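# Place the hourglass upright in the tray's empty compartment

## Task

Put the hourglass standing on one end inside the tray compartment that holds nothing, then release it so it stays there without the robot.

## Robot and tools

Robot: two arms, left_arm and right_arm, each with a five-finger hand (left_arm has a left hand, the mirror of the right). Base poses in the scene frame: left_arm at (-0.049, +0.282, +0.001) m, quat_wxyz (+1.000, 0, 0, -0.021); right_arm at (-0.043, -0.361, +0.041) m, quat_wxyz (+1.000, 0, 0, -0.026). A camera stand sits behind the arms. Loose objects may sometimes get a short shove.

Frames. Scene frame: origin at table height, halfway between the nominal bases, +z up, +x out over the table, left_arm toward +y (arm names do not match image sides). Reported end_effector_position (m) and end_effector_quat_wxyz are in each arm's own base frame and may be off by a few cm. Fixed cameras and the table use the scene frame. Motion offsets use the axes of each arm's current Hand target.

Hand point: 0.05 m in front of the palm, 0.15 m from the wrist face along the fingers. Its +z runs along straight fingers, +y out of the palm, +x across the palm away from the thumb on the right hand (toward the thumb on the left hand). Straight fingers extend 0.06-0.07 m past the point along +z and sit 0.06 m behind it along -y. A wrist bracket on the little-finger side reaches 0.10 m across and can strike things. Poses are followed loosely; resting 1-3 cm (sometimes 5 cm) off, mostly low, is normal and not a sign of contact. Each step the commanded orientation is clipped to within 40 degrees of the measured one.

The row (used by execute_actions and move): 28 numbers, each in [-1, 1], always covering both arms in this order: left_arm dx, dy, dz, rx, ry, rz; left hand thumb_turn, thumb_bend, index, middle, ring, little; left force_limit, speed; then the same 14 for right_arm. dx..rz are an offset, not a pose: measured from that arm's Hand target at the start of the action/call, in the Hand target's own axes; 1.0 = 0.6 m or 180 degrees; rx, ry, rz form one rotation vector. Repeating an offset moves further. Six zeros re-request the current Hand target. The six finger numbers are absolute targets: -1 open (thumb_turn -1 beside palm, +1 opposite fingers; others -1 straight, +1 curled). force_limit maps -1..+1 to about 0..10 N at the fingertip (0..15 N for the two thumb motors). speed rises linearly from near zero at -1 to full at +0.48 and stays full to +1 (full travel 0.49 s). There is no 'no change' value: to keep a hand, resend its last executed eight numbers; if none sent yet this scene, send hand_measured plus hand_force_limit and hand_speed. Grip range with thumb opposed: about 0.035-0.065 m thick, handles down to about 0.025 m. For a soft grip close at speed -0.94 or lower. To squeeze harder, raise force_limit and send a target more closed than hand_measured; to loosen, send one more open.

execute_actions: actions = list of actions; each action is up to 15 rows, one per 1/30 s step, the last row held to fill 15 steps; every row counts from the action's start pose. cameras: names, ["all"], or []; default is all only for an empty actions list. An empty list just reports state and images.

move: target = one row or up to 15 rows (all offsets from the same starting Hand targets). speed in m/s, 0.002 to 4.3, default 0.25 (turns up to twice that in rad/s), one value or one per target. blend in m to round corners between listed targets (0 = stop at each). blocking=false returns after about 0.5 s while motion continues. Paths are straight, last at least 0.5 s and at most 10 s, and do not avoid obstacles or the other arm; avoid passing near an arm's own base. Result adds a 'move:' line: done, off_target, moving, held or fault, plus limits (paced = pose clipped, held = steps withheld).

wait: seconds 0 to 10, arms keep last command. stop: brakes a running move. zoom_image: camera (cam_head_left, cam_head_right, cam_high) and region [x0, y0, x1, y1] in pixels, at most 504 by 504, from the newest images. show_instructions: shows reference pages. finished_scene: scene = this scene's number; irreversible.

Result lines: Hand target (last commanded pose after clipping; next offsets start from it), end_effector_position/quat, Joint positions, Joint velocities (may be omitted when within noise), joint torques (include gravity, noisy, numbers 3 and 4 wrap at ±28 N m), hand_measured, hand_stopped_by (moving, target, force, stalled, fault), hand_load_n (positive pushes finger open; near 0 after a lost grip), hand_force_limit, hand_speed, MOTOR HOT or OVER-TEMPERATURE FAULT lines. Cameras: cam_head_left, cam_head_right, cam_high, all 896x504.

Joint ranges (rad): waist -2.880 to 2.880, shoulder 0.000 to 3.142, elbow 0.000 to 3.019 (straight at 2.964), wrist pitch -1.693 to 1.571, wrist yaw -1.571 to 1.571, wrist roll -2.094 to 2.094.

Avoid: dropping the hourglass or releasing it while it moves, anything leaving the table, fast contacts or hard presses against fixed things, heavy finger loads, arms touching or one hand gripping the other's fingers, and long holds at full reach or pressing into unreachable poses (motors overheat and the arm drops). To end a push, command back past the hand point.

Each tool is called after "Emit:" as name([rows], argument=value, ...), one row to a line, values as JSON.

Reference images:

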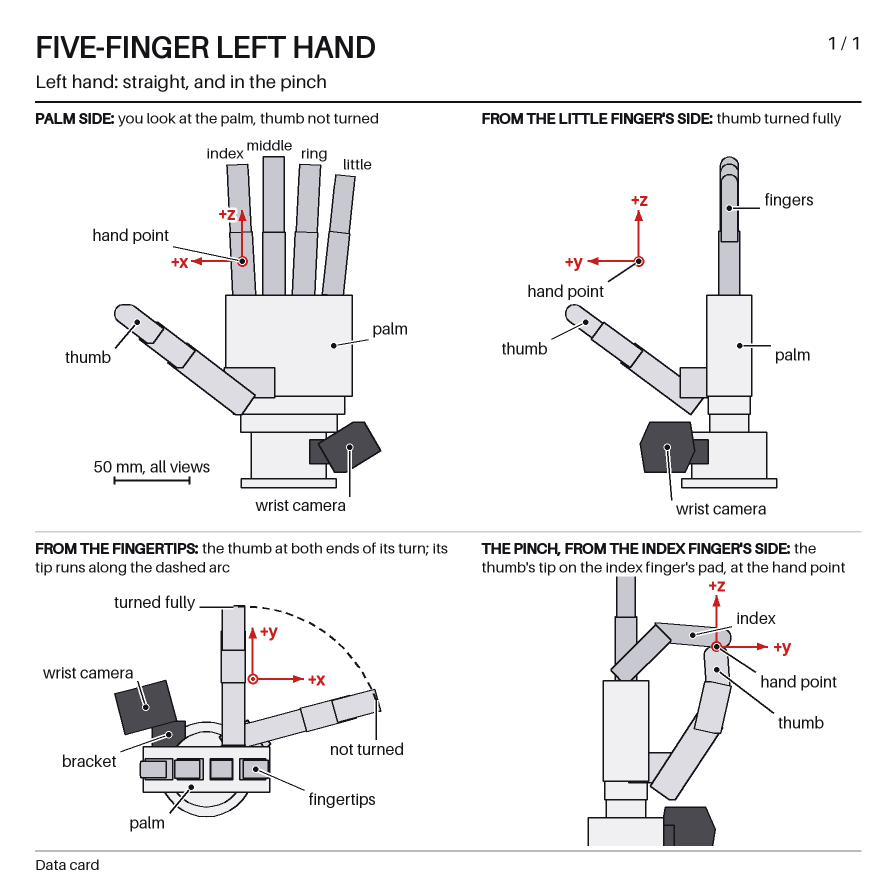

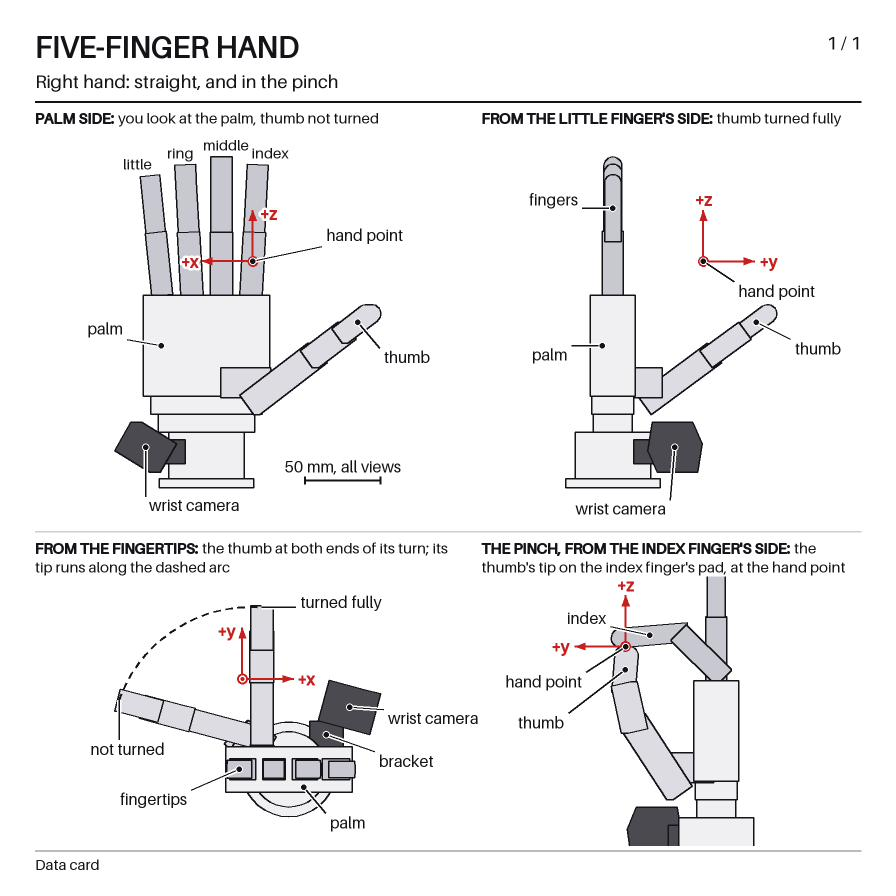

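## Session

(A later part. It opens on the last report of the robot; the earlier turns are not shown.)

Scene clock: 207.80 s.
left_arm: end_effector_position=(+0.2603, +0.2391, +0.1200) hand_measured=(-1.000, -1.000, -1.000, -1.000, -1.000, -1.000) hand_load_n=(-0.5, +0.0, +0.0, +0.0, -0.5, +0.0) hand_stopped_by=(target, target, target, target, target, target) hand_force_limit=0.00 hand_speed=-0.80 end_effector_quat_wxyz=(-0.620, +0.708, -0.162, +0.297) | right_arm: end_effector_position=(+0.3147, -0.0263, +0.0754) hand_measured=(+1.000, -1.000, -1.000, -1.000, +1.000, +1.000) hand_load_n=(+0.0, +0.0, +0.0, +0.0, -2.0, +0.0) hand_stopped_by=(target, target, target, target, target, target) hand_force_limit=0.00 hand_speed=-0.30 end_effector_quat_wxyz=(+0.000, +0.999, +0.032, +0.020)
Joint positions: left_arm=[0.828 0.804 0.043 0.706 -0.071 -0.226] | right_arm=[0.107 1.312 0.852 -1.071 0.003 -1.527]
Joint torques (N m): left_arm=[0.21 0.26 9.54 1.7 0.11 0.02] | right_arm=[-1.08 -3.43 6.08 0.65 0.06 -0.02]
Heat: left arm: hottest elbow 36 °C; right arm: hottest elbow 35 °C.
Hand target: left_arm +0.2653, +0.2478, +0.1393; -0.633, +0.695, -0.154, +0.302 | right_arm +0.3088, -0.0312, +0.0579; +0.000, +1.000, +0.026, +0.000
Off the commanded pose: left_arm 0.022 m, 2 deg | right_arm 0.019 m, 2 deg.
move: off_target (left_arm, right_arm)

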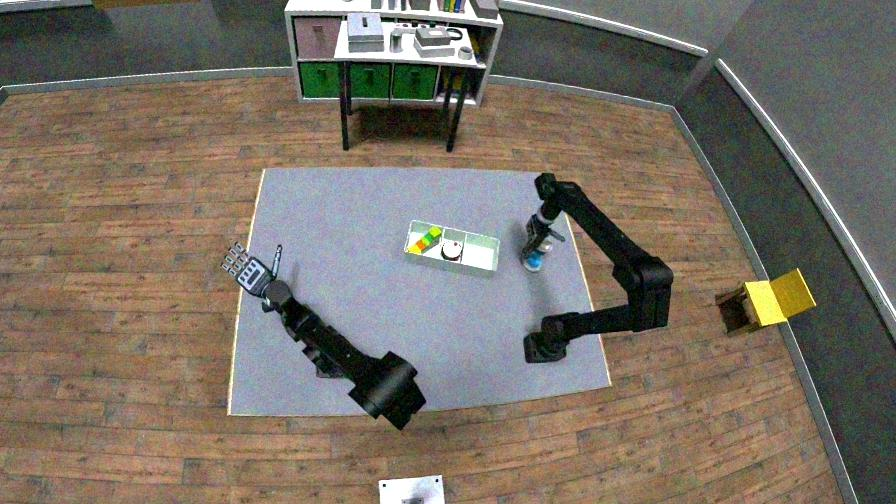

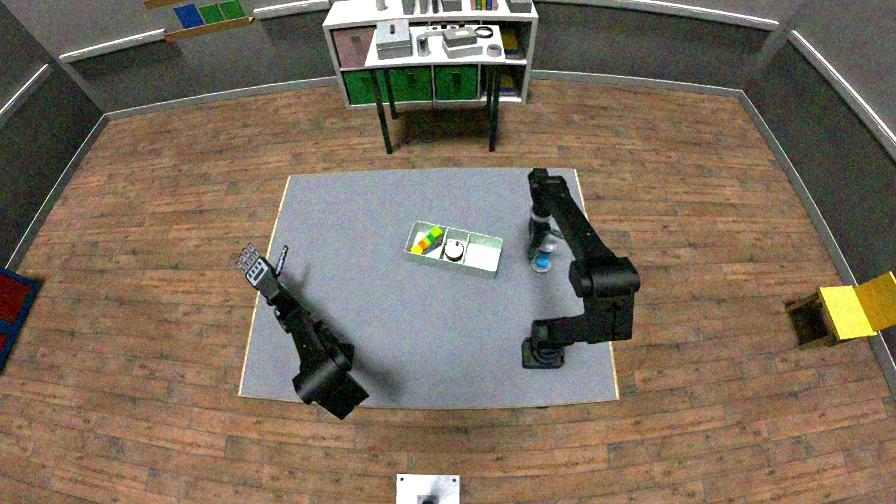

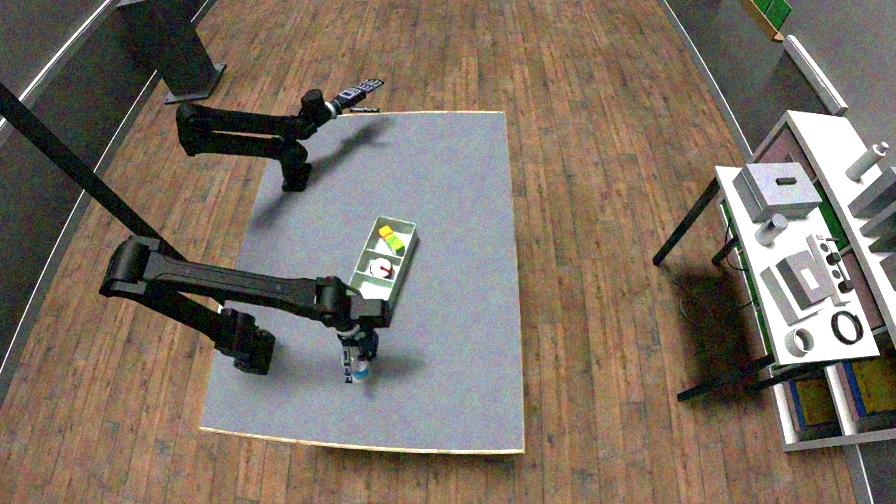

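Emit:
move([
  [0,0,0,0,0,0,-1,-1,-1,-1,-1,-1,0,-0.8,0,0.0,-0.04,0,0,0,1,-1,-1,-1,1,1,0,-0.3],
  [0,0,0,0,0,0,-1,-1,-1,-1,-1,-1,0,-0.8,0,-0.02,-0.25,0,0,0,1,-1,-1,-1,1,1,0,-0.3],
], speed=[0.05,0.12], blend=0.02, cameras=["cam_head_right"])

Emit:
zoom_image(camera="cam_head_right", region=[500, 170, 600, 280])

Scene clock: 231.17 s.
left_arm: end_effector_position=(+0.2603, +0.2391, +0.1200) hand_measured=(-1.000, -1.000, -1.000, -1.000, -1.000, -1.000) hand_load_n=(+0.0, +0.0, +0.0, +0.0, +0.0, +0.0) hand_stopped_by=(target, target, target, target, target, target) hand_force_limit=0.00 hand_speed=-0.80 end_effector_quat_wxyz=(-0.620, +0.708, -0.162, +0.297) | right_arm: end_effector_position=(+0.2931, -0.0243, +0.1871) hand_measured=(+1.000, -1.000, -1.000, -1.000, +1.000, +1.000) hand_load_n=(+0.0, +0.0, +0.0, +0.0, +0.0, +0.0) hand_stopped_by=(target, target, target, target, target, target) hand_force_limit=0.00 hand_speed=-0.30 end_effector_quat_wxyz=(+0.000, +0.999, +0.026, -0.028)
Joint positions: left_arm=[0.828 0.804 0.043 0.706 -0.071 -0.226] | right_arm=[0.115 1.232 1.082 -1.476 -0.004 -1.508]
Joint torques (N m): left_arm=[0.26 0.21 9.52 1.7 0.11 0.01] | right_arm=[0.21 -5.71 12.12 -0.29 0.04 0.11]
Heat: left arm: hottest elbow 36 °C; right arm: hottest waist 34 °C.
Hand target: left_arm +0.2653, +0.2478, +0.1393; -0.633, +0.695, -0.154, +0.302 | right_arm +0.3082, -0.0194, +0.2079; +0.000, +1.000, +0.026, +0.000
Off the commanded pose: left_arm 0.022 m, 2 deg | right_arm 0.026 m, 3 deg.
move: off_target (left_arm, right_arm); blend cut to 0.0114 m at target 1
Images, in order (width x height): cam_head_right 896x504.

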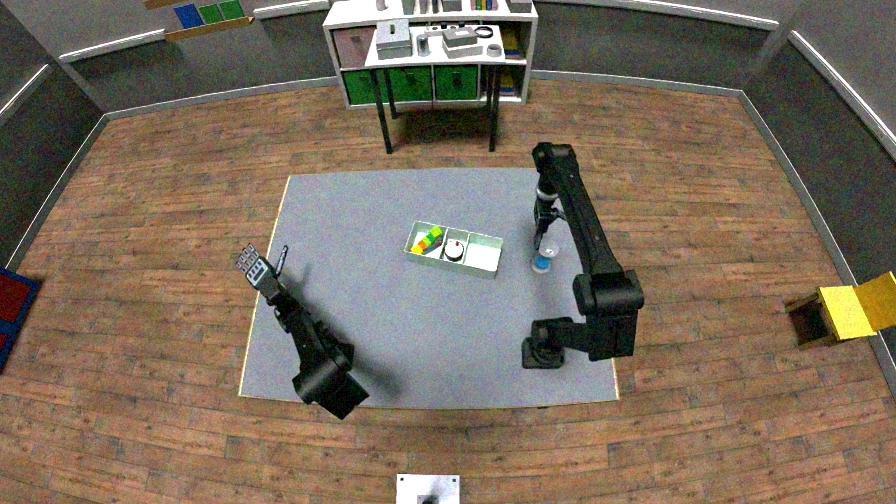

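Scaled by 4.582.

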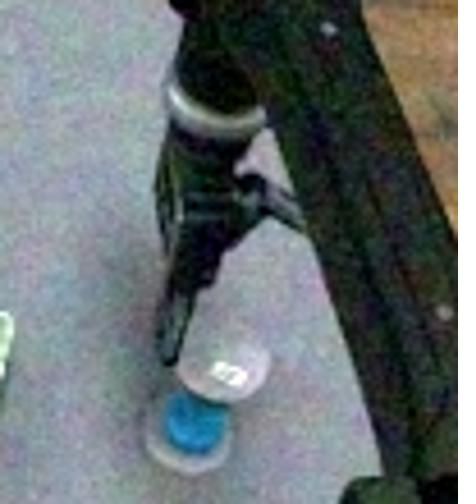

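Emit:
move(target=[0,0,0,0,0,0,-1,-1,-1,-1,-1,-1,0,-0.8,-0.013,-0.0107,0.0898,0.25,0,0,1,-1,-1,-1,-1,-1,0,-0.3], speed=0.25, cameras=["all"])

Emit:
zoom_image(camera="cam_head_right", region=[500, 190, 590, 280])

Emit:
zoom_image(camera="cam_high", region=[310, 300, 400, 390])

Emit:
zoom_image(camera="cam_head_left", region=[500, 190, 590, 280])

Scene clock: 238.33 s.
left_arm: end_effector_position=(+0.2603, +0.2391, +0.1200) hand_measured=(-1.000, -1.000, -1.000, -1.000, -1.000, -1.000) hand_load_n=(-0.5, +0.0, +0.0, +0.0, +0.0, +0.0) hand_stopped_by=(target, target, target, target, target, target) hand_force_limit=0.00 hand_speed=-0.80 end_effector_quat_wxyz=(-0.620, +0.708, -0.162, +0.297) | right_arm: end_effector_position=(+0.3028, -0.0131, +0.1555) hand_measured=(+1.000, -1.000, -1.000, -1.000, -1.000, -1.000) hand_load_n=(+0.0, +0.0, +0.0, +0.0, +0.0, +0.0) hand_stopped_by=(target, target, target, target, target, target) hand_force_limit=0.00 hand_speed=-0.30 end_effector_quat_wxyz=(-0.376, +0.926, +0.027, -0.003)
Joint positions: left_arm=[0.828 0.804 0.043 0.706 -0.071 -0.226] | right_arm=[-0.298 1.356 1.071 -1.596 -0.718 -2.044]
Joint torques (N m): left_arm=[0.26 0.21 9.54 1.73 0.11 0.01] | right_arm=[-1.44 -5.95 7.27 -0.84 -0.62 -0.09]
Heat: left arm: hottest elbow 36 °C; right arm: hottest elbow 36 °C.
Hand target: left_arm +0.2653, +0.2478, +0.1393; -0.633, +0.695, -0.154, +0.302 | right_arm +0.3001, -0.0133, +0.1540; -0.383, +0.923, +0.024, -0.010
Off the commanded pose: left_arm 0.022 m, 2 deg | right_arm 0.003 m, 1 deg.
move: off_target (left_arm)

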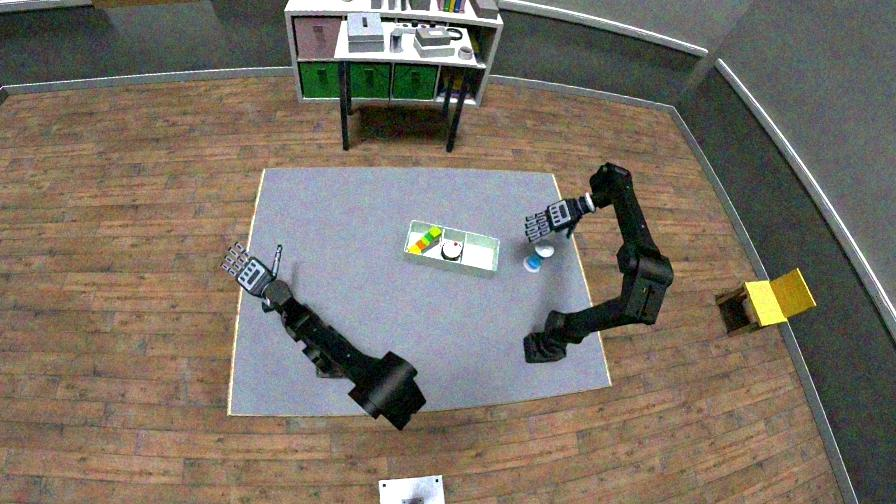

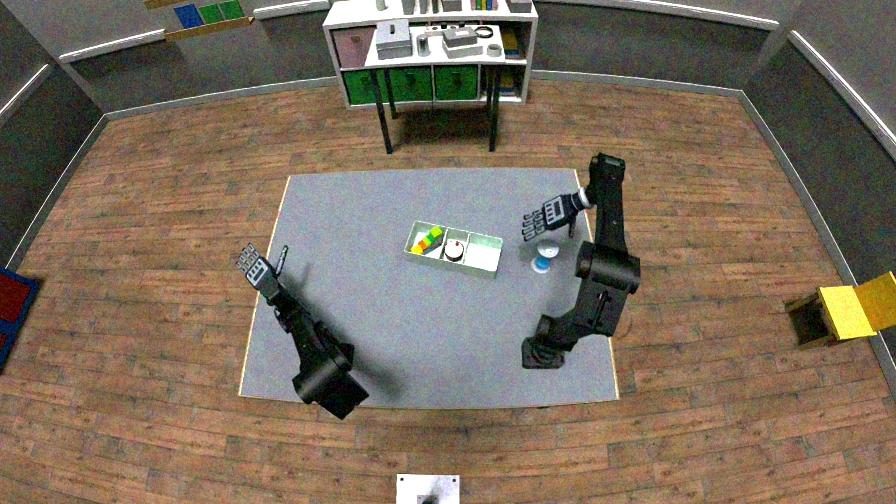

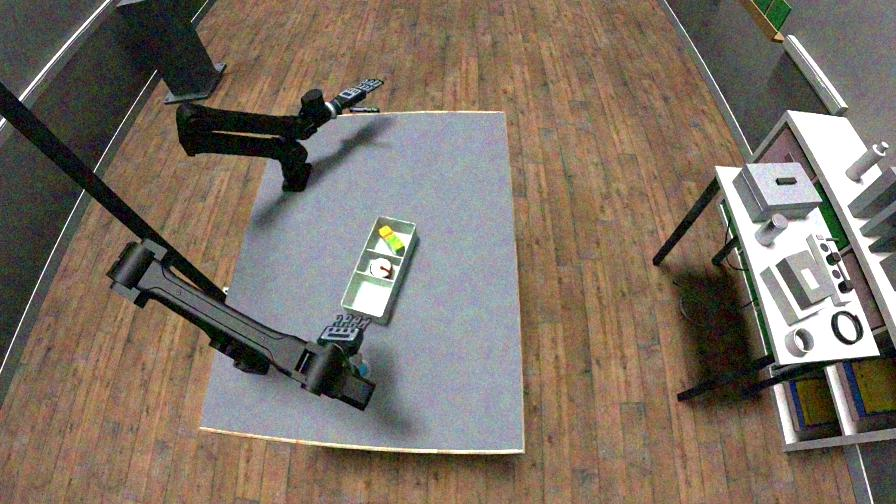

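Scaled by 5.600.

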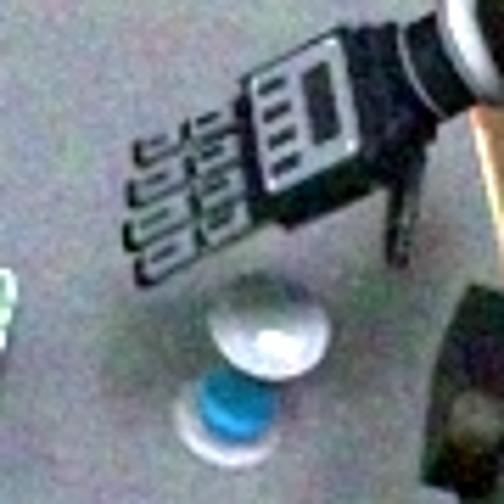

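Scaled by 5.600.

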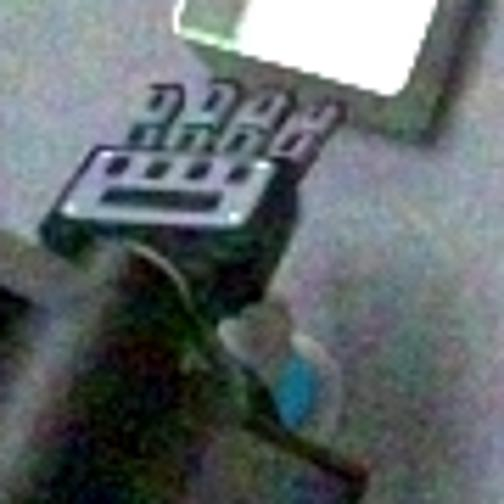

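Scaled by 5.600.

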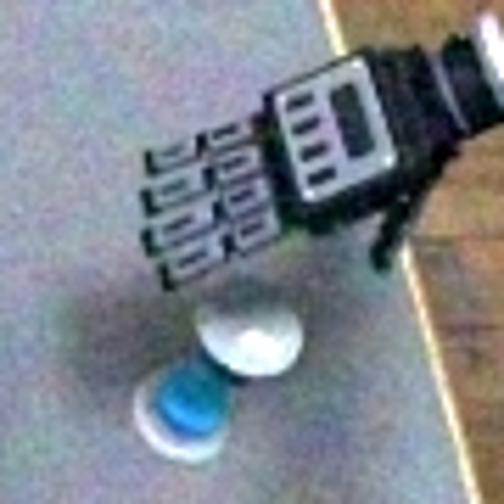

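Emit:
move(target=[0,0,0,0,0,0,-1,-1,-1,-1,-1,-1,0,-0.8,-0.006,0.086,0.079,0,0,0,1,-1,-1,-1,-1,-1,0,-0.3], speed=0.1, cameras=["all"])

Emit:
zoom_image(camera="cam_head_right", region=[500, 190, 590, 280])

Emit:
zoom_image(camera="cam_high", region=[310, 310, 400, 400])

Emit:
zoom_image(camera="cam_head_left", region=[500, 190, 590, 280])

Scene clock: 245.13 s.
left_arm: end_effector_position=(+0.2603, +0.2391, +0.1200) hand_measured=(-1.000, -1.000, -1.000, -1.000, -1.000, -1.000) hand_load_n=(-0.5, +0.0, +0.0, +0.0, +0.0, +0.0) hand_stopped_by=(target, target, target, target, target, target) hand_force_limit=0.00 hand_speed=-0.80 end_effector_quat_wxyz=(-0.620, +0.708, -0.162, +0.297) | right_arm: end_effector_position=(+0.2966, -0.0113, +0.0884) hand_measured=(+1.000, -1.000, -1.000, -1.000, -1.000, -1.000) hand_load_n=(+0.0, +0.0, -0.5, +0.0, -0.5, +0.0) hand_stopped_by=(target, target, target, target, target, target) hand_force_limit=0.00 hand_speed=-0.30 end_effector_quat_wxyz=(-0.381, +0.924, +0.028, -0.013)
Joint positions: left_arm=[0.828 0.804 0.043 0.706 -0.071 -0.226] | right_arm=[-0.299 1.428 0.947 -1.428 -0.719 -2.059]
Joint torques (N m): left_arm=[0.15 0.21 9.55 1.72 0.11 0.01] | right_arm=[-1.9 -5.54 6.35 0.17 -0.46 -0.02]
Heat: left arm: hottest elbow 36 °C; right arm: hottest elbow 35 °C.
Hand target: left_arm +0.2653, +0.2478, +0.1393; -0.633, +0.695, -0.154, +0.302 | right_arm +0.2966, -0.0164, +0.0840; -0.383, +0.923, +0.024, -0.010
Off the commanded pose: left_arm 0.022 m, 2 deg | right_arm 0.007 m, 1 deg.
move: off_target (left_arm)

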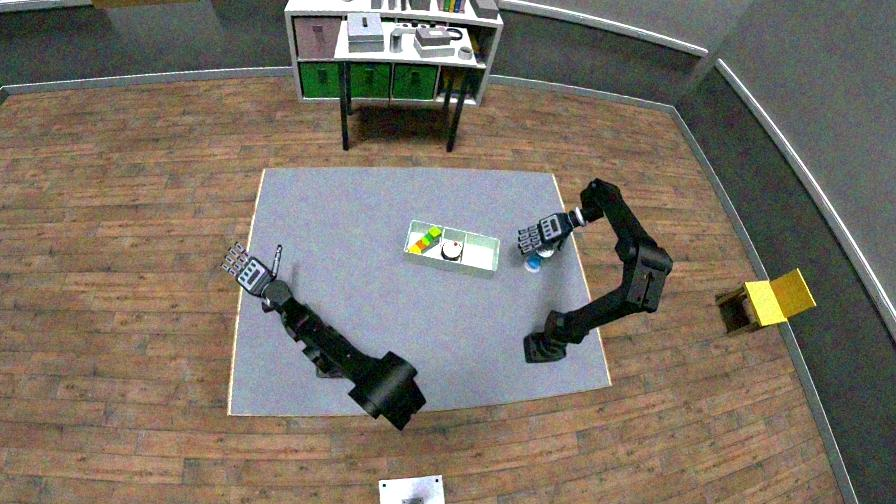

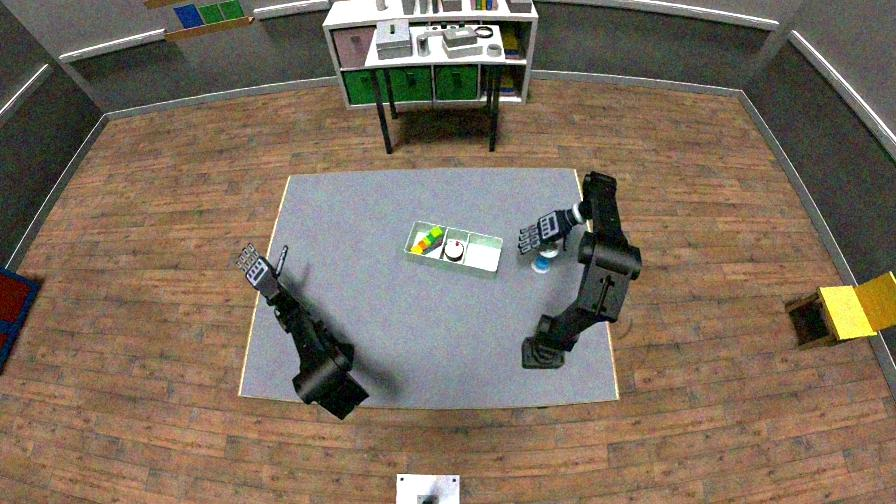

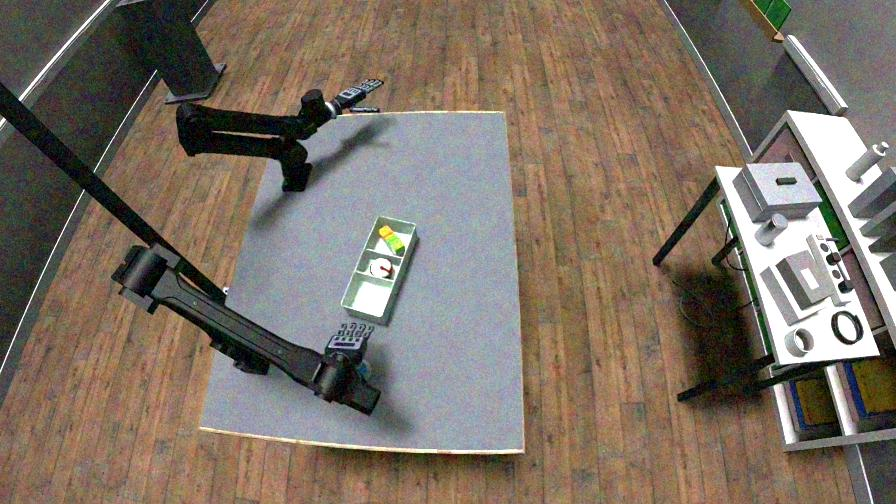

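Scaled by 5.600.

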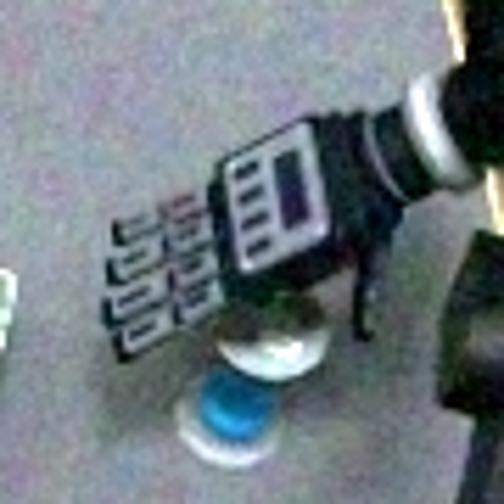

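Scaled by 5.600.

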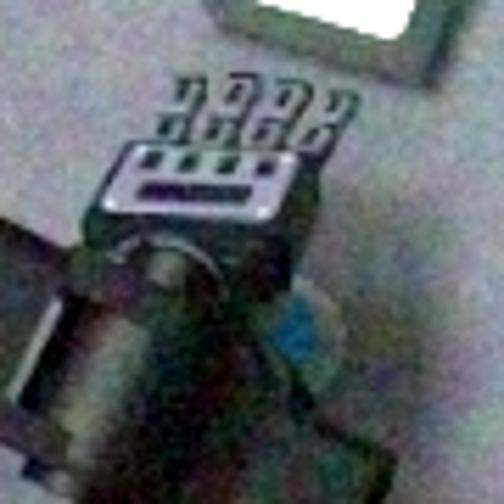

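Scaled by 5.600.

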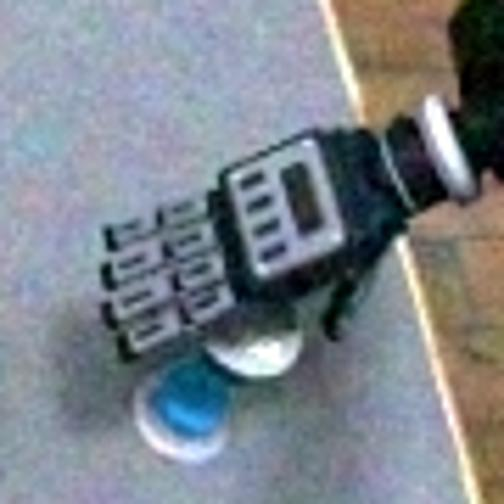

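Emit:
move(target=[0,0,0,0,0,0,-1,-1,-1,-1,-1,-1,0,-0.8,0.008,0.031,0.031,0,0,0,1,-1,-1,-1,-1,-1,0,-0.3], speed=0.06, cameras=["all"])

Emit:
zoom_image(camera="cam_head_right", region=[500, 190, 590, 280])

Emit:
zoom_image(camera="cam_high", region=[310, 310, 400, 400])

Emit:
zoom_image(camera="cam_head_left", region=[500, 190, 590, 280])

Scene clock: 258.00 s.
left_arm: end_effector_position=(+0.2603, +0.2391, +0.1200) hand_measured=(-1.000, -1.000, -1.000, -1.000, -1.000, -1.000) hand_load_n=(+0.0, +0.0, +0.0, +0.0, +0.0, +0.0) hand_stopped_by=(target, target, target, target, target, target) hand_force_limit=0.00 hand_speed=-0.80 end_effector_quat_wxyz=(-0.620, +0.708, -0.162, +0.297) | right_arm: end_effector_position=(+0.3011, -0.0127, +0.0617) hand_measured=(+1.000, -1.000, -1.000, -1.000, -1.000, -1.000) hand_load_n=(+0.0, +0.0, +0.0, +0.0, +0.0, +0.0) hand_stopped_by=(target, target, target, target, target, target) hand_force_limit=0.00 hand_speed=-0.30 end_effector_quat_wxyz=(-0.381, +0.924, +0.028, -0.012)
Joint positions: left_arm=[0.828 0.804 0.043 0.706 -0.071 -0.226] | right_arm=[-0.299 1.477 0.919 -1.35 -0.719 -2.059]
Joint torques (N m): left_arm=[0.26 0.15 9.55 1.73 0.11 0.02] | right_arm=[-1.49 -6.59 6.19 0.13 -0.45 0.02]
Heat: left arm: hottest elbow 36 °C; right arm: hottest waist 34 °C.
Hand target: left_arm +0.2653, +0.2478, +0.1393; -0.633, +0.695, -0.154, +0.302 | right_arm +0.3014, -0.0161, +0.0577; -0.383, +0.923, +0.024, -0.010
Off the commanded pose: left_arm 0.022 m, 2 deg | right_arm 0.005 m, 1 deg.
move: off_target (left_arm)

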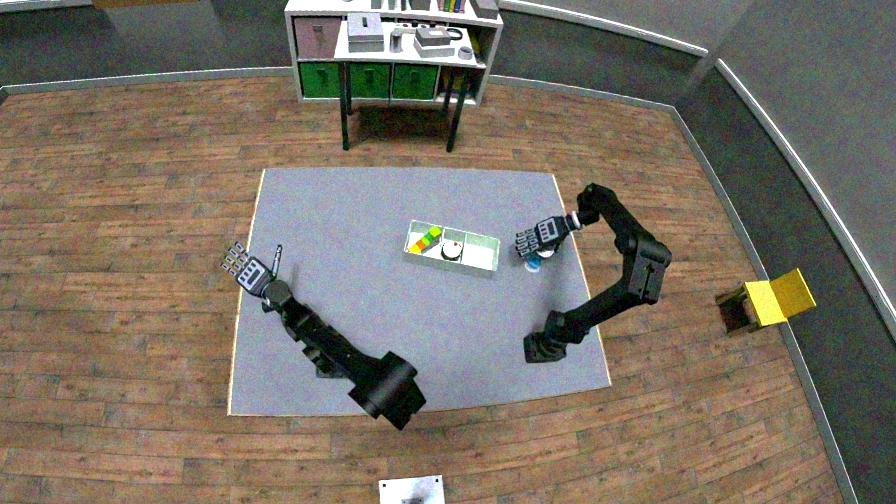

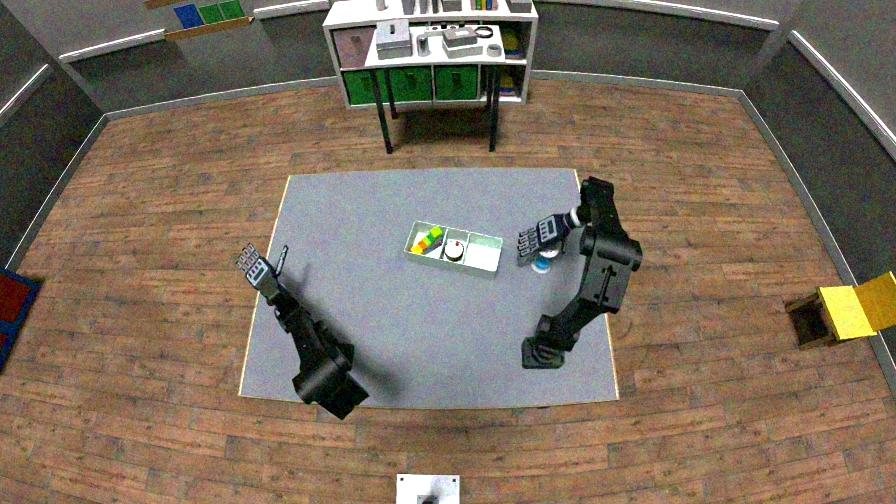

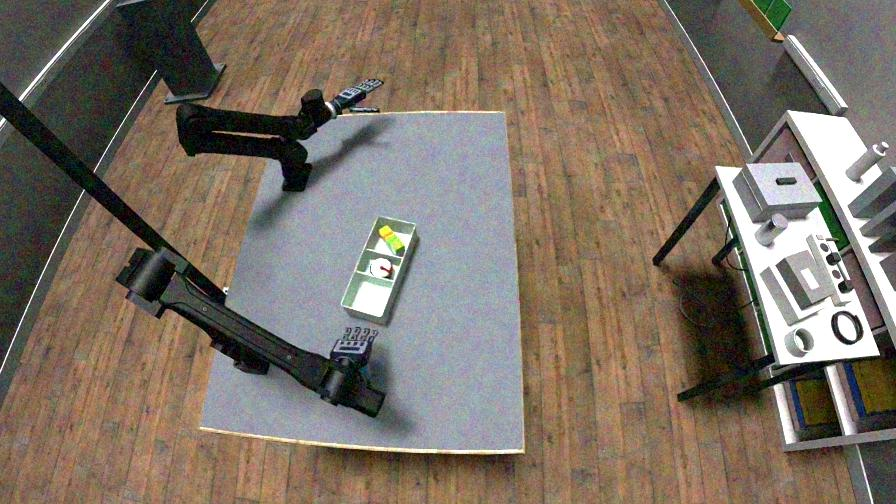

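Scaled by 5.600.

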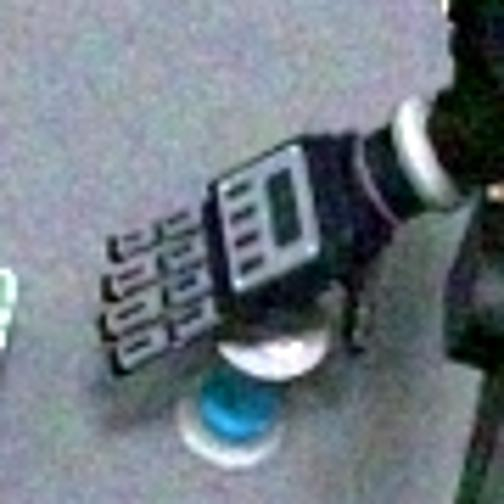

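Scaled by 5.600.

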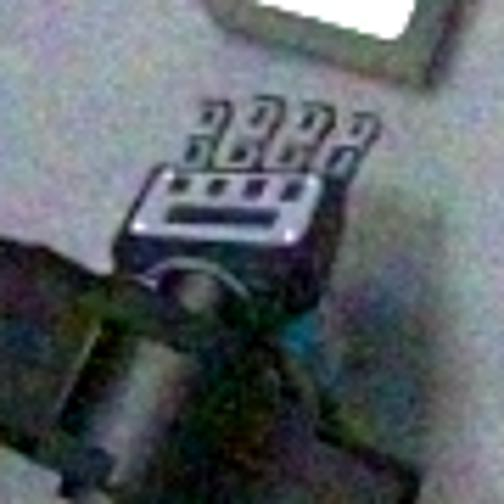

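Scaled by 5.600.

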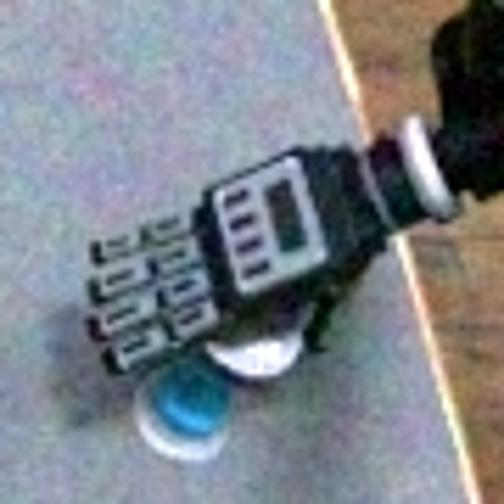

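Emit:
move(target=[0,0,0,0,0,0,-1,-1,-1,-1,-1,-1,0,-0.8,0,0,0,0,0,0,1,-0.6,-0.4,-0.4,-1,-1,-0.6,-0.8], speed=0.06, cameras=["cam_head_right"])

Emit:
zoom_image(camera="cam_head_right", region=[500, 190, 590, 280])

Scene clock: 264.77 s.
left_arm: end_effector_position=(+0.2603, +0.2391, +0.1200) hand_measured=(-1.000, -1.000, -1.000, -1.000, -1.000, -1.000) hand_load_n=(+0.0, +0.0, +0.0, +0.0, +0.0, +0.0) hand_stopped_by=(target, target, target, target, target, target) hand_force_limit=0.00 hand_speed=-0.80 end_effector_quat_wxyz=(-0.620, +0.708, -0.162, +0.297) | right_arm: end_effector_position=(+0.3014, -0.0151, +0.0615) hand_measured=(+1.000, -0.600, -0.400, -0.400, -1.000, -1.000) hand_load_n=(+0.0, +0.0, +0.0, +0.0, +0.0, +0.0) hand_stopped_by=(target, target, target, target, target, target) hand_force_limit=-0.60 hand_speed=-0.80 end_effector_quat_wxyz=(-0.380, +0.924, +0.025, -0.010)
Joint positions: left_arm=[0.828 0.804 0.043 0.706 -0.071 -0.226] | right_arm=[-0.307 1.477 0.919 -1.349 -0.719 -2.059]
Joint torques (N m): left_arm=[0.26 0.26 9.54 1.72 0.11 0.02] | right_arm=[-0.97 -5.89 6.12 0.09 -0.48 -0.01]
Heat: left arm: hottest elbow 36 °C; right arm: hottest waist 34 °C.
Hand target: left_arm +0.2653, +0.2478, +0.1393; -0.633, +0.695, -0.154, +0.302 | right_arm +0.3014, -0.0161, +0.0577; -0.383, +0.923, +0.024, -0.010
Off the commanded pose: left_arm 0.022 m, 2 deg | right_arm 0.004 m, 0 deg.
move: off_target (left_arm)
Images, in order (width x height): cam_head_right 896x504.

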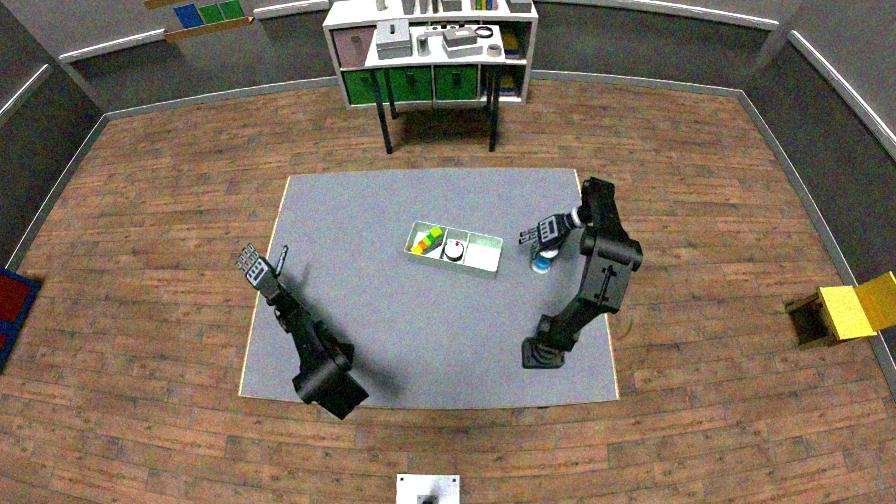

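Scaled by 5.600.

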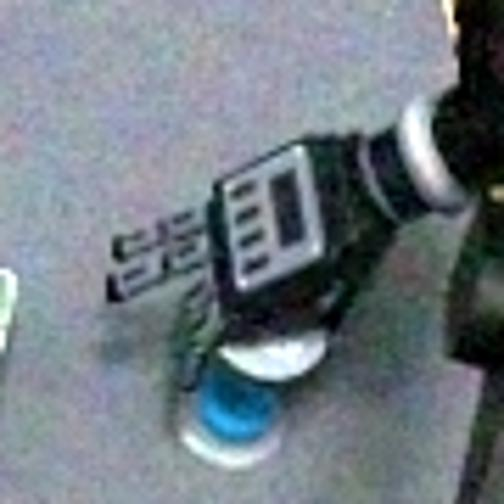

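Emit:
move(target=[0,0,0,0,0,0,-1,-1,-1,-1,-1,-1,0,-0.8,0,0,0,0,0,0,1,-0.3,-0.2,-0.2,-1,-1,-0.7,-0.85], speed=0.06, cameras=["cam_head_right"])

Emit:
zoom_image(camera="cam_head_right", region=[510, 220, 570, 280])

Scene clock: 267.20 s.
left_arm: end_effector_position=(+0.2603, +0.2391, +0.1200) hand_measured=(-1.000, -1.000, -1.000, -1.000, -1.000, -1.000) hand_load_n=(-0.5, +0.0, +0.0, +0.0, +0.0, +0.0) hand_stopped_by=(target, target, target, target, target, target) hand_force_limit=0.00 hand_speed=-0.80 end_effector_quat_wxyz=(-0.620, +0.708, -0.162, +0.297) | right_arm: end_effector_position=(+0.3014, -0.0151, +0.0615) hand_measured=(+1.000, -0.560, -0.292, -0.304, -1.000, -1.000) hand_load_n=(+0.5, +5.0, +1.5, +1.5, +0.0, +0.0) hand_stopped_by=(target, force, force, force, target, target) hand_force_limit=-0.70 hand_speed=-0.85 end_effector_quat_wxyz=(-0.380, +0.924, +0.025, -0.010)
Joint positions: left_arm=[0.828 0.804 0.043 0.706 -0.071 -0.226] | right_arm=[-0.307 1.477 0.919 -1.349 -0.719 -2.059]
Joint torques (N m): left_arm=[0.21 0.21 9.52 1.7 0.11 0.02] | right_arm=[-1.26 -6.53 6.12 -0.03 -0.46 -0.04]
Heat: left arm: hottest elbow 36 °C; right arm: hottest waist 34 °C.
Hand target: left_arm +0.2653, +0.2478, +0.1393; -0.633, +0.695, -0.154, +0.302 | right_arm +0.3014, -0.0161, +0.0577; -0.383, +0.923, +0.024, -0.010
Off the commanded pose: left_arm 0.022 m, 2 deg | right_arm 0.004 m, 0 deg.
move: off_target (left_arm)
Images, in order (width x height): cam_head_right 896x504.

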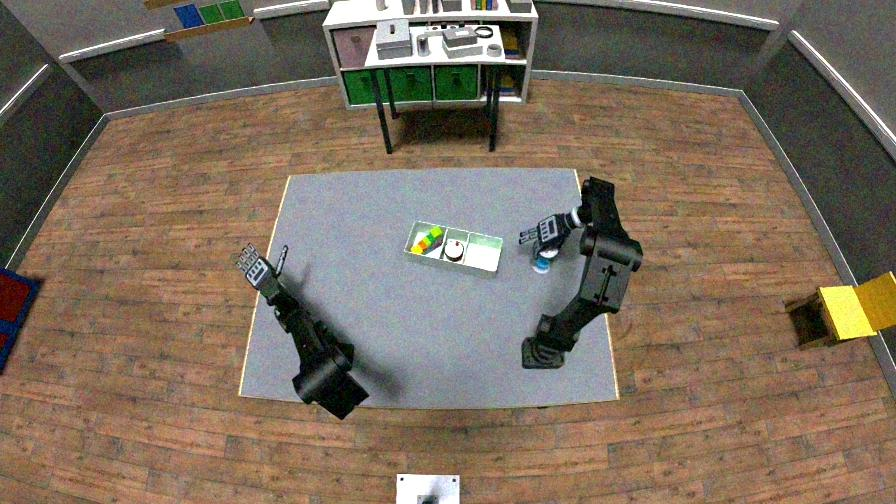

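Scaled by 8.400.

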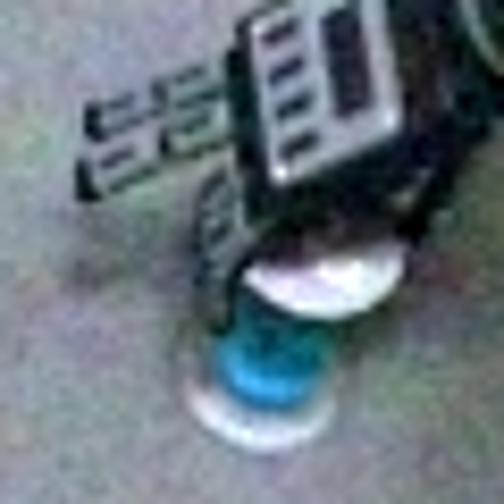

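Emit:
move(target=[0,0,0,0,0,0,-1,-1,-1,-1,-1,-1,0,-0.8,0,0,0,0,0,0,1,-0.2,0.1,0.1,-1,-1,0.1,-0.9], speed=0.06, cameras=["cam_head_right","cam_high","cam_head_left"])

Emit:
zoom_image(camera="cam_head_right", region=[510, 220, 570, 280])

Emit:
zoom_image(camera="cam_head_left", region=[500, 220, 570, 280])

Scene clock: 271.57 s.
left_arm: end_effector_position=(+0.2603, +0.2391, +0.1200) hand_measured=(-1.000, -1.000, -1.000, -1.000, -1.000, -1.000) hand_load_n=(-0.5, +0.0, -0.5, +0.0, +0.0, +0.0) hand_stopped_by=(target, target, target, target, target, target) hand_force_limit=0.00 hand_speed=-0.80 end_effector_quat_wxyz=(-0.620, +0.708, -0.162, +0.297) | right_arm: end_effector_position=(+0.3014, -0.0142, +0.0615) hand_measured=(+1.000, -0.558, -0.228, -0.232, -1.000, -1.000) hand_load_n=(+1.0, +17.0, +5.0, +5.5, +0.0, +0.0) hand_stopped_by=(target, force, force, force, target, target) hand_force_limit=0.10 hand_speed=-0.90 end_effector_quat_wxyz=(-0.380, +0.924, +0.026, -0.010)
Joint positions: left_arm=[0.828 0.804 0.043 0.706 -0.071 -0.226] | right_arm=[-0.304 1.477 0.919 -1.349 -0.719 -2.059]
Joint torques (N m): left_arm=[0.21 0.21 9.54 1.73 0.11 0.02] | right_arm=[-0.38 -6.36 6.06 0.01 -0.51 0.01]
Heat: left arm: hottest elbow 36 °C; right arm: hottest waist 34 °C.
Hand target: left_arm +0.2653, +0.2478, +0.1393; -0.633, +0.695, -0.154, +0.302 | right_arm +0.3014, -0.0161, +0.0577; -0.383, +0.923, +0.024, -0.010
Off the commanded pose: left_arm 0.022 m, 2 deg | right_arm 0.004 m, 0 deg.
move: off_target (left_arm)

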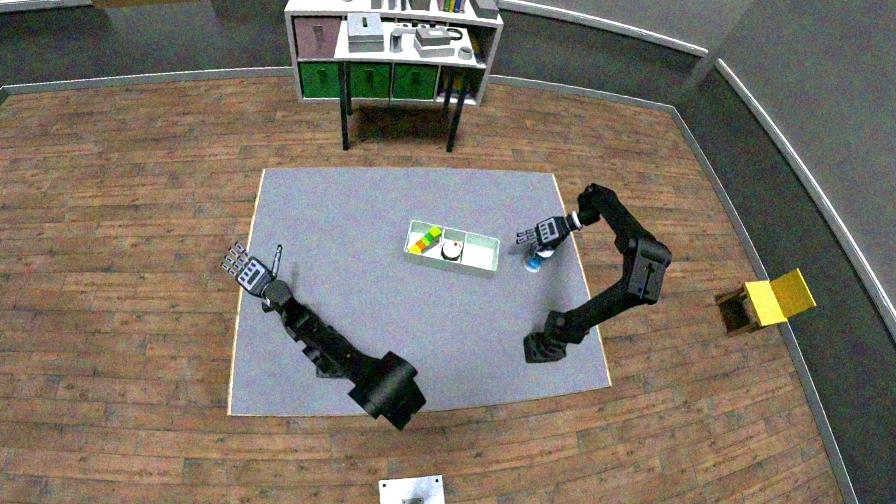

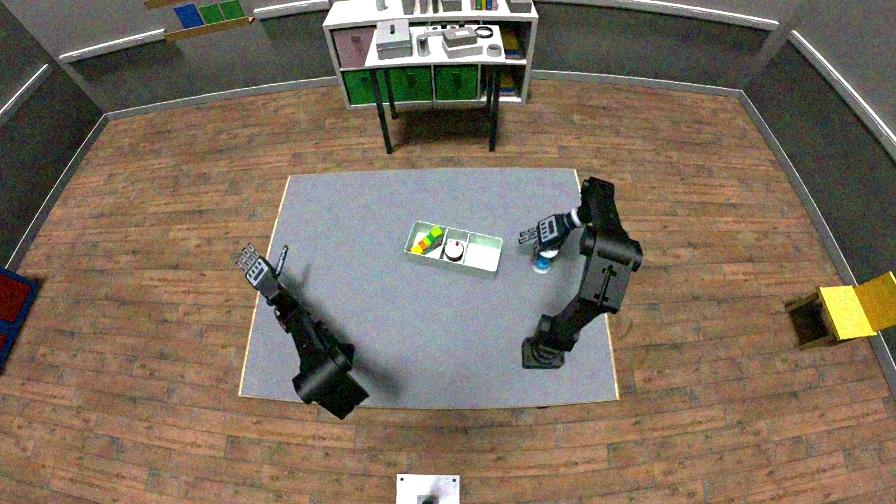

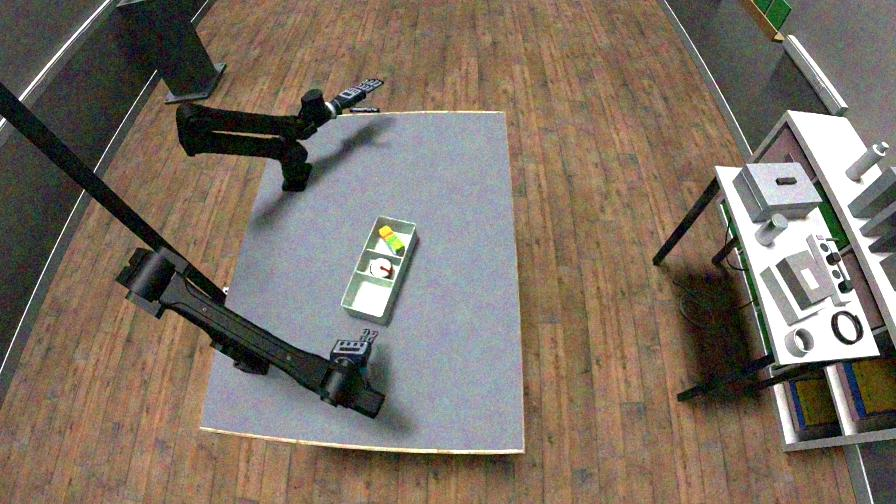

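Scaled by 8.400.

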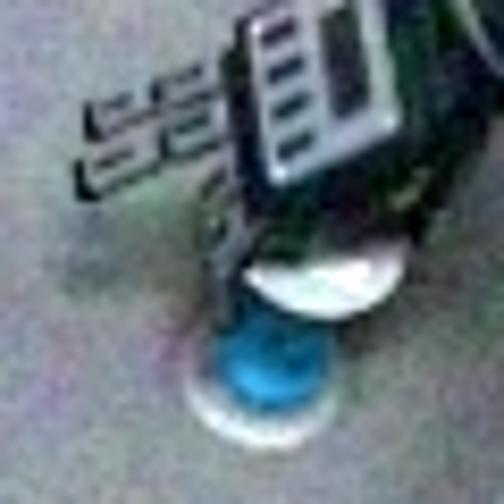

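Scaled by 7.200.

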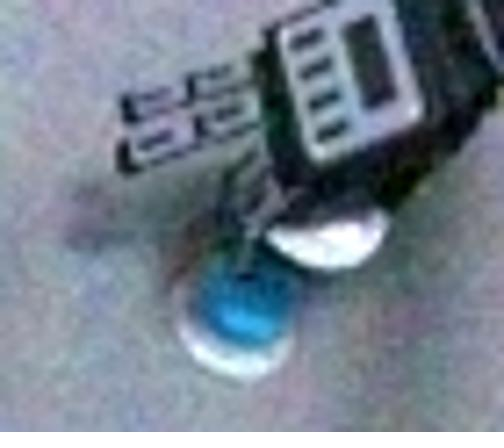

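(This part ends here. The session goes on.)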